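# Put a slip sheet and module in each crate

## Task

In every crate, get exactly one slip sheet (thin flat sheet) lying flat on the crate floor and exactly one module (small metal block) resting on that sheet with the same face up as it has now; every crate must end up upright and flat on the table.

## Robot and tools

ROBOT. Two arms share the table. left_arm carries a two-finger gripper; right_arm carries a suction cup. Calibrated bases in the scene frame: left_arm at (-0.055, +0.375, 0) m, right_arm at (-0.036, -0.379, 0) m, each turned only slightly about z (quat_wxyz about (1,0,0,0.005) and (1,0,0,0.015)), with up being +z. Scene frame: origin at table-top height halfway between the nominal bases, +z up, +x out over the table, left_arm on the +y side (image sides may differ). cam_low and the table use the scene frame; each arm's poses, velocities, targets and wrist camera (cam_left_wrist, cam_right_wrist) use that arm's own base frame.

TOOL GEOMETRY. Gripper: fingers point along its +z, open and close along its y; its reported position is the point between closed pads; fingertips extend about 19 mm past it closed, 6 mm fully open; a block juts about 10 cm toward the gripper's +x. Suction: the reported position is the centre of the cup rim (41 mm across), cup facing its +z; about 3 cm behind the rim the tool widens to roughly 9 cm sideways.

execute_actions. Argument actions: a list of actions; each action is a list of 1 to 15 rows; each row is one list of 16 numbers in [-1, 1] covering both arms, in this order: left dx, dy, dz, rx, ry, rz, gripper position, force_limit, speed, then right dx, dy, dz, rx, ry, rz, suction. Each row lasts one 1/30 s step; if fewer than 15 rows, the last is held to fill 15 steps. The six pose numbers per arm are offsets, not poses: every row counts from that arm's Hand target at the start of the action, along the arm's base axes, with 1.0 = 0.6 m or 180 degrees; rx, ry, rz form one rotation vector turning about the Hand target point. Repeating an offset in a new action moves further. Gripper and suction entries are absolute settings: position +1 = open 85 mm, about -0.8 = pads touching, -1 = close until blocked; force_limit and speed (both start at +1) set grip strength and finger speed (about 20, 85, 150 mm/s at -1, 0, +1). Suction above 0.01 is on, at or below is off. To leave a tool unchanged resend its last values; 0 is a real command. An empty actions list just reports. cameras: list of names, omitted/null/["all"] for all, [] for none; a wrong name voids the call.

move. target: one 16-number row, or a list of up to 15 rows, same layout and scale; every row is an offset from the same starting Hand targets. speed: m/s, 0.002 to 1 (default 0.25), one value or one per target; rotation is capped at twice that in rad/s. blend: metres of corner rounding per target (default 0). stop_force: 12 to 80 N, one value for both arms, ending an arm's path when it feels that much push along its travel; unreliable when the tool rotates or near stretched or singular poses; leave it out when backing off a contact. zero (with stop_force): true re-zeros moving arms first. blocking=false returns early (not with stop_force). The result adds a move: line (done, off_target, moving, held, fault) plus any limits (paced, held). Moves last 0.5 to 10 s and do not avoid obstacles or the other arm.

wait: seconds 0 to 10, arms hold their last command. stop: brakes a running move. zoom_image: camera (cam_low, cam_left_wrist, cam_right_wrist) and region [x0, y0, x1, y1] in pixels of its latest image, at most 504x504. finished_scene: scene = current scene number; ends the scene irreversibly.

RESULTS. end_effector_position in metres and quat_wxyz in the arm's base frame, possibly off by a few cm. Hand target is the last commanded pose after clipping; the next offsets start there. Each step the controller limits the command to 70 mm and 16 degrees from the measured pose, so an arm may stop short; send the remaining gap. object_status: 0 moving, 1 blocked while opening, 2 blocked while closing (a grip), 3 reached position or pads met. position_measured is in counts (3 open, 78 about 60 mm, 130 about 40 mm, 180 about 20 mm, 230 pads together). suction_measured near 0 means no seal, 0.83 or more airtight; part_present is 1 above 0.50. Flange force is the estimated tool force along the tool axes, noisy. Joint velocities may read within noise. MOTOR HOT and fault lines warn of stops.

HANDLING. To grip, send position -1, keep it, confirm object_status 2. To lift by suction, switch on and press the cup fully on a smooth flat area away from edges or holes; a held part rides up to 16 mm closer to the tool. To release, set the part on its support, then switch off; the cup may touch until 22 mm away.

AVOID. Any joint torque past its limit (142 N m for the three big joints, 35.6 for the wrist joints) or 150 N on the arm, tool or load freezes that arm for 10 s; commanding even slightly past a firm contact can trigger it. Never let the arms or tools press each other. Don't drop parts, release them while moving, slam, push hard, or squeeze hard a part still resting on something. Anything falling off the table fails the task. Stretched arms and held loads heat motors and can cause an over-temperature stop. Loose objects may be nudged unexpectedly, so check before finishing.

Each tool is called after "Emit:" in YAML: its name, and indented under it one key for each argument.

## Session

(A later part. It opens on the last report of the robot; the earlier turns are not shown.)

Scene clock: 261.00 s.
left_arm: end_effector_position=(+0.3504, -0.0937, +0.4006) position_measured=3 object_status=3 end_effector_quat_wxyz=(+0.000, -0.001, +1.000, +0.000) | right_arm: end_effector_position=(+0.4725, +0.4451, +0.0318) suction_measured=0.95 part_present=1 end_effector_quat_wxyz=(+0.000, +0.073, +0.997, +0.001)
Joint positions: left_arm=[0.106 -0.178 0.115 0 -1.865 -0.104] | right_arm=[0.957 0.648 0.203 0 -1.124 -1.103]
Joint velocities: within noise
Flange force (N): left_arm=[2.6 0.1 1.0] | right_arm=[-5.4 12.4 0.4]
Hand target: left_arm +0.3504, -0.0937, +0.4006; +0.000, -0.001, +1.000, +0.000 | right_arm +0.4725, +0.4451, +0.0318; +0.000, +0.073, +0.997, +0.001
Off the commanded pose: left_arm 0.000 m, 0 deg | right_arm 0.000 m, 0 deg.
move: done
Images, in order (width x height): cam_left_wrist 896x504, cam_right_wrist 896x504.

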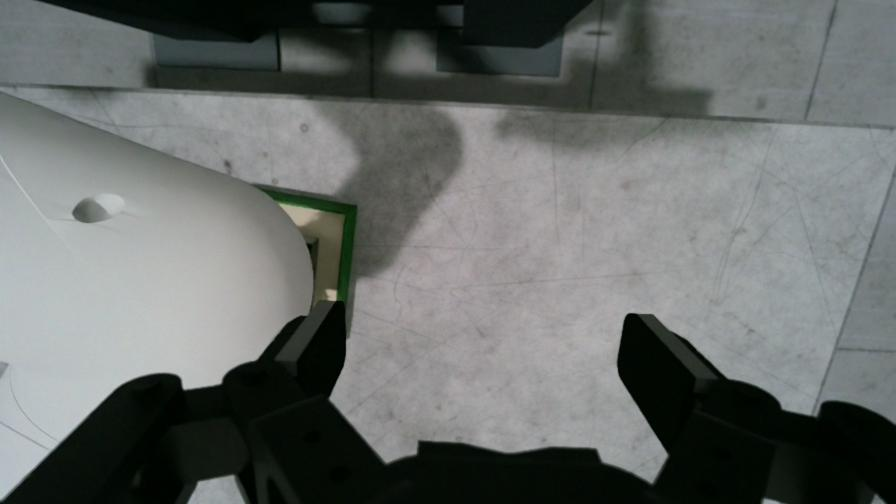

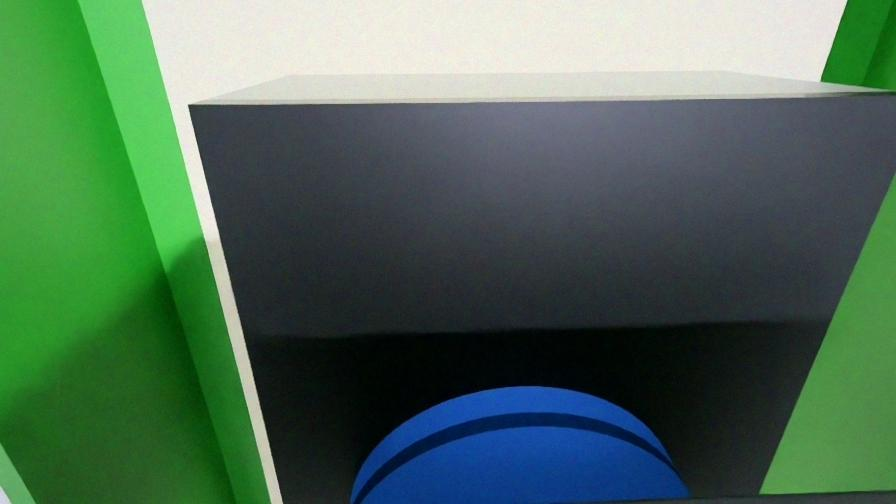

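Emit:
move:
  target: [0,0,0,0,0,0, 1, 0, 0, 0,0,-0.036,0,0,0, 1]
  speed: 0.02
  stop_force: 12
  cameras: ["cam_right_wrist"]

Emit:
execute_actions:
  actions:
    - [[0,0,0,0,0,0,1,0,0,0,0,0,0,0,0,-1],[0,0,0,0,0,0,1,0,0,0,0,0,0,0,0,-1],[0,0,0,0,0,0,1,0,0,0,0,0.0005,0,0,0,-1],[0,0,0,0,0,0,1,0,0,0,0,0.001,0,0,0,-1],[0,0,0,0,0,0,1,0,0,0,0,0.002,0,0,0,-1],[0,0,0,0,0,0,1,0,0,0,0,0.003,0,0,0,-1],[0,0,0,0,0,0,1,0,0,0,0,0.005,0,0,0,-1],[0,0,0,0,0,0,1,0,0,0,0,0.008,0,0,0,-1],[0,0,0,0,0,0,1,0,0,0,0,0.011,0,0,0,-1],[0,0,0,0,0,0,1,0,0,0,0,0.014,0,0,0,-1],[0,0,0,0,0,0,1,0,0,0,0,0.018,0,0,0,-1],[0,0,0,0,0,0,1,0,0,0,0,0.022,0,0,0,-1]]
  cameras: []

Emit:
move:
  target:
    - [0,0,0,0,0,0, 1, 0, 0, 0,0,0.15,0,0,0, -1]
    - [0,0,0,0,0,0, 1, 0, 0, 0.08,-0.25,0.35,0,0,0, -1]
  speed: [0.15, 0.35]
  blend: 0.02
  cameras: ["cam_right_wrist","cam_low","cam_left_wrist"]

Scene clock: 266.07 s.
left_arm: end_effector_position=(+0.3504, -0.0937, +0.4006) position_measured=3 object_status=3 end_effector_quat_wxyz=(+0.000, -0.001, +1.000, +0.000) | right_arm: end_effector_position=(+0.4726, +0.4452, +0.0179) suction_measured=0.95 part_present=1 end_effector_quat_wxyz=(+0.001, +0.073, +0.997, +0.001)
Joint positions: left_arm=[0.106 -0.178 0.115 0 -1.865 -0.104] | right_arm=[0.957 0.663 0.192 0 -1.097 -1.103]
Joint velocities: within noise
Flange force (N): left_arm=[2.3 -0.8 0.8] | right_arm=[-1.4 8.4 -30.3]
Hand target: left_arm +0.3504, -0.0937, +0.4006; +0.000, -0.001, +1.000, +0.000 | right_arm +0.4726, +0.4452, +0.0178; +0.001, +0.073, +0.997, +0.001 (not the last commanded pose)
Off the commanded pose: left_arm 0.000 m, 0 deg | right_arm 0.008 m, 0 deg.
move: contact (right_arm)
Images, in order (width x height): cam_right_wrist 896x504.

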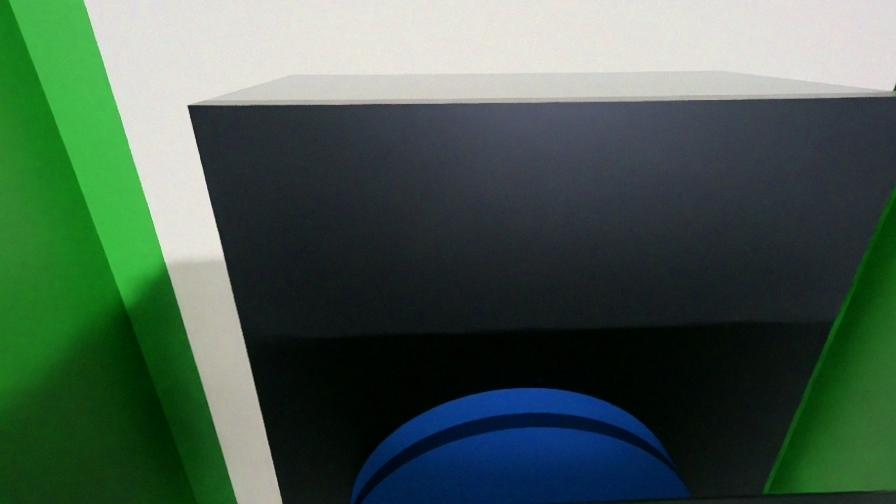

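Scene clock: 266.77 s.
left_arm: end_effector_position=(+0.3504, -0.0937, +0.4006) position_measured=3 object_status=3 end_effector_quat_wxyz=(+0.000, -0.001, +1.000, +0.000) | right_arm: end_effector_position=(+0.4726, +0.4452, +0.0310) suction_measured=0.01 part_present=0 end_effector_quat_wxyz=(+0.001, +0.073, +0.997, +0.001)
Joint positions: left_arm=[0.106 -0.178 0.115 0 -1.865 -0.104] | right_arm=[0.957 0.649 0.202 0 -1.122 -1.103]
Joint velocities: within noise
Flange force (N): left_arm=[2.1 -0.2 0.5] | right_arm=[-5.0 11.0 -4.0]
Hand target: left_arm +0.3504, -0.0937, +0.4006; +0.000, -0.001, +1.000, +0.000 | right_arm +0.4726, +0.4452, +0.0310; +0.001, +0.073, +0.997, +0.001
Off the commanded pose: left_arm 0.000 m, 0 deg | right_arm 0.000 m, 0 deg.
Step readings (end_effector_position of left_arm | right_arm):
0: (+0.3504, -0.0937, +0.4006) | (+0.4726, +0.4452, +0.0179)
1: (+0.3504, -0.0937, +0.4006) | (+0.4726, +0.4452, +0.0179)
2: (+0.3504, -0.0937, +0.4006) | (+0.4726, +0.4452, +0.0179)
4: (+0.3504, -0.0937, +0.4006) | (+0.4726, +0.4452, +0.0180)
8: (+0.3504, -0.0937, +0.4006) | (+0.4726, +0.4451, +0.0200)
15: (+0.3504, -0.0937, +0.4006) | (+0.4726, +0.4452, +0.0309)
No camera images: "cameras" was empty.

Scene clock: 268.33 s.
left_arm: end_effector_position=(+0.3504, -0.0937, +0.4006) position_measured=3 object_status=3 end_effector_quat_wxyz=(+0.000, -0.001, +1.000, +0.000) | right_arm: end_effector_position=(+0.5206, +0.2952, +0.2411) suction_measured=0.01 part_present=0 end_effector_quat_wxyz=(+0.001, +0.073, +0.997, +0.001)
Joint positions: left_arm=[0.106 -0.178 0.115 0 -1.865 -0.104] | right_arm=[0.735 0.386 0.32 -0.001 -1.502 -0.88]
Joint velocities: within noise
Flange force (N): left_arm=[2.2 0.3 0.6] | right_arm=[-7.3 11.3 -6.3]
Hand target: left_arm +0.3504, -0.0937, +0.4006; +0.000, -0.001, +1.000, +0.000 | right_arm +0.5206, +0.2952, +0.2410; +0.001, +0.073, +0.997, +0.001
Off the commanded pose: left_arm 0.000 m, 0 deg | right_arm 0.000 m, 0 deg.
move: done

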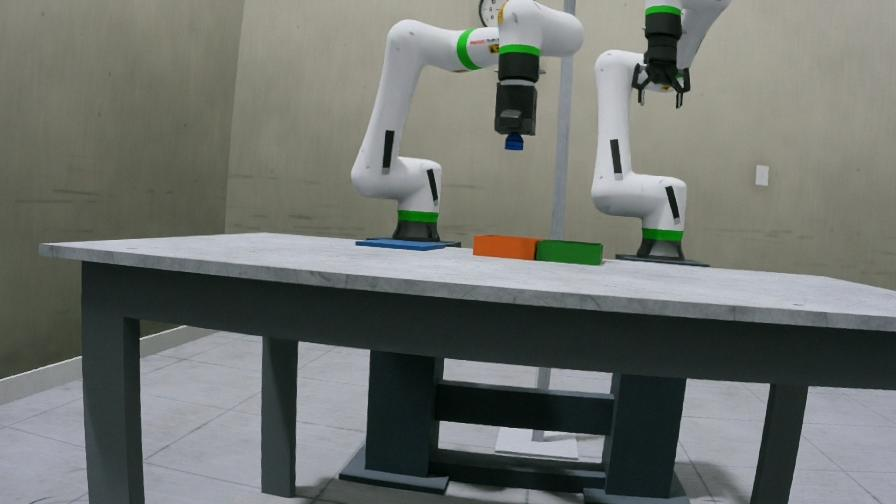

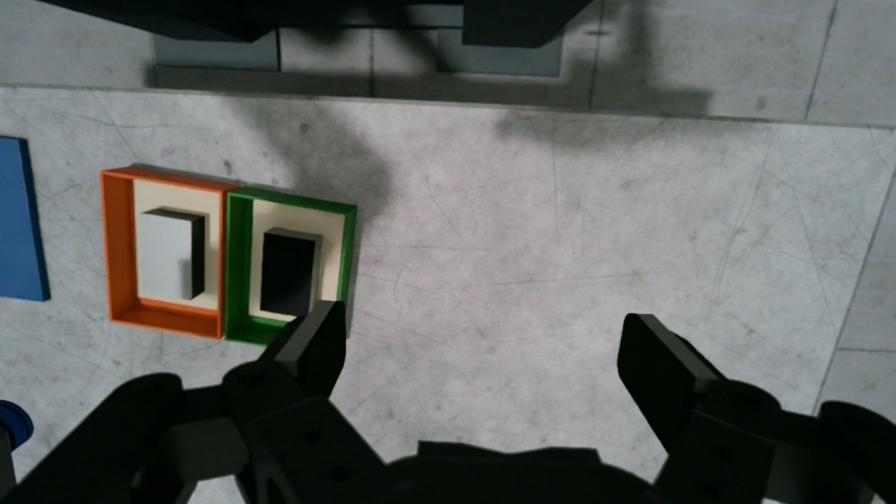

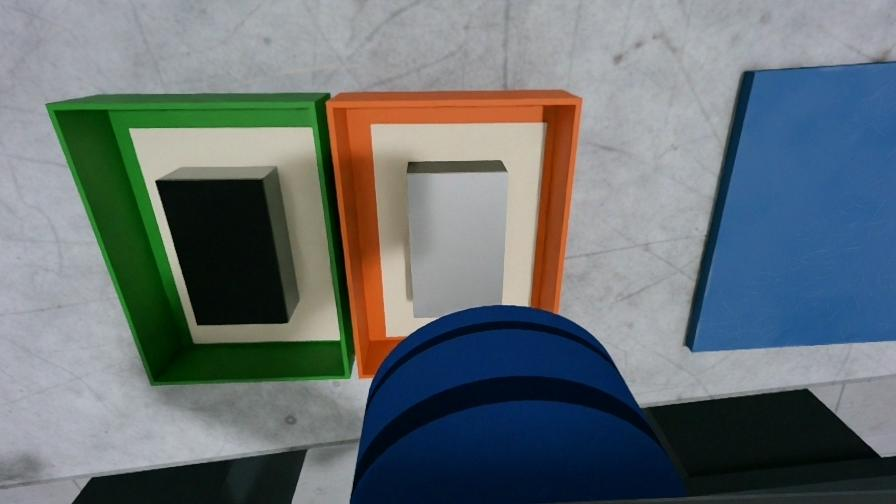

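Emit:
zoom_image:
  camera: "cam_right_wrist"
  region: [40, 80, 360, 400]

Emit:
zoom_image:
  camera: "cam_right_wrist"
  region: [300, 80, 620, 400]

Scaled by 1.575 from the camera's 896x504 image, which has a finer 1280x720 frame.

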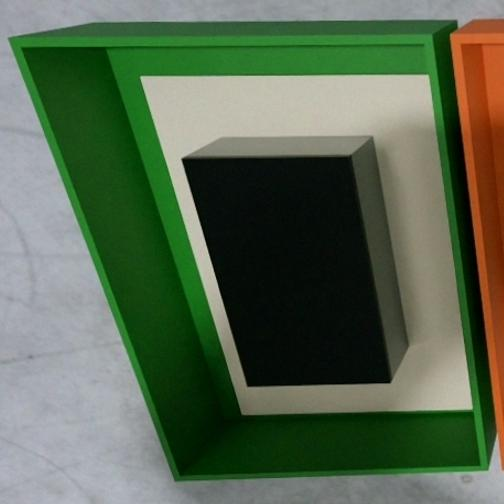

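Scaled by 1.575 from the camera's 896x504 image, which has a finer 1280x720 frame.

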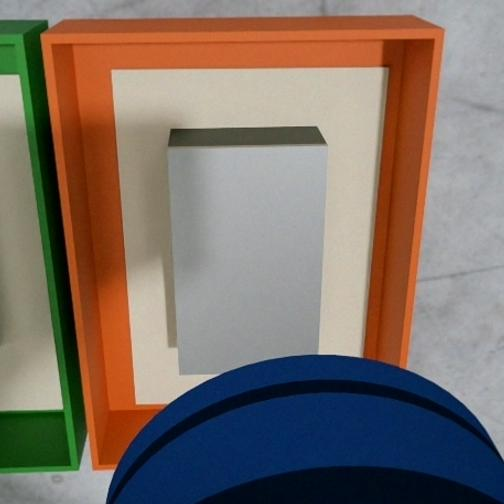

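Emit:
finished_scene:
  scene: 1

The scene is finished: the task was done.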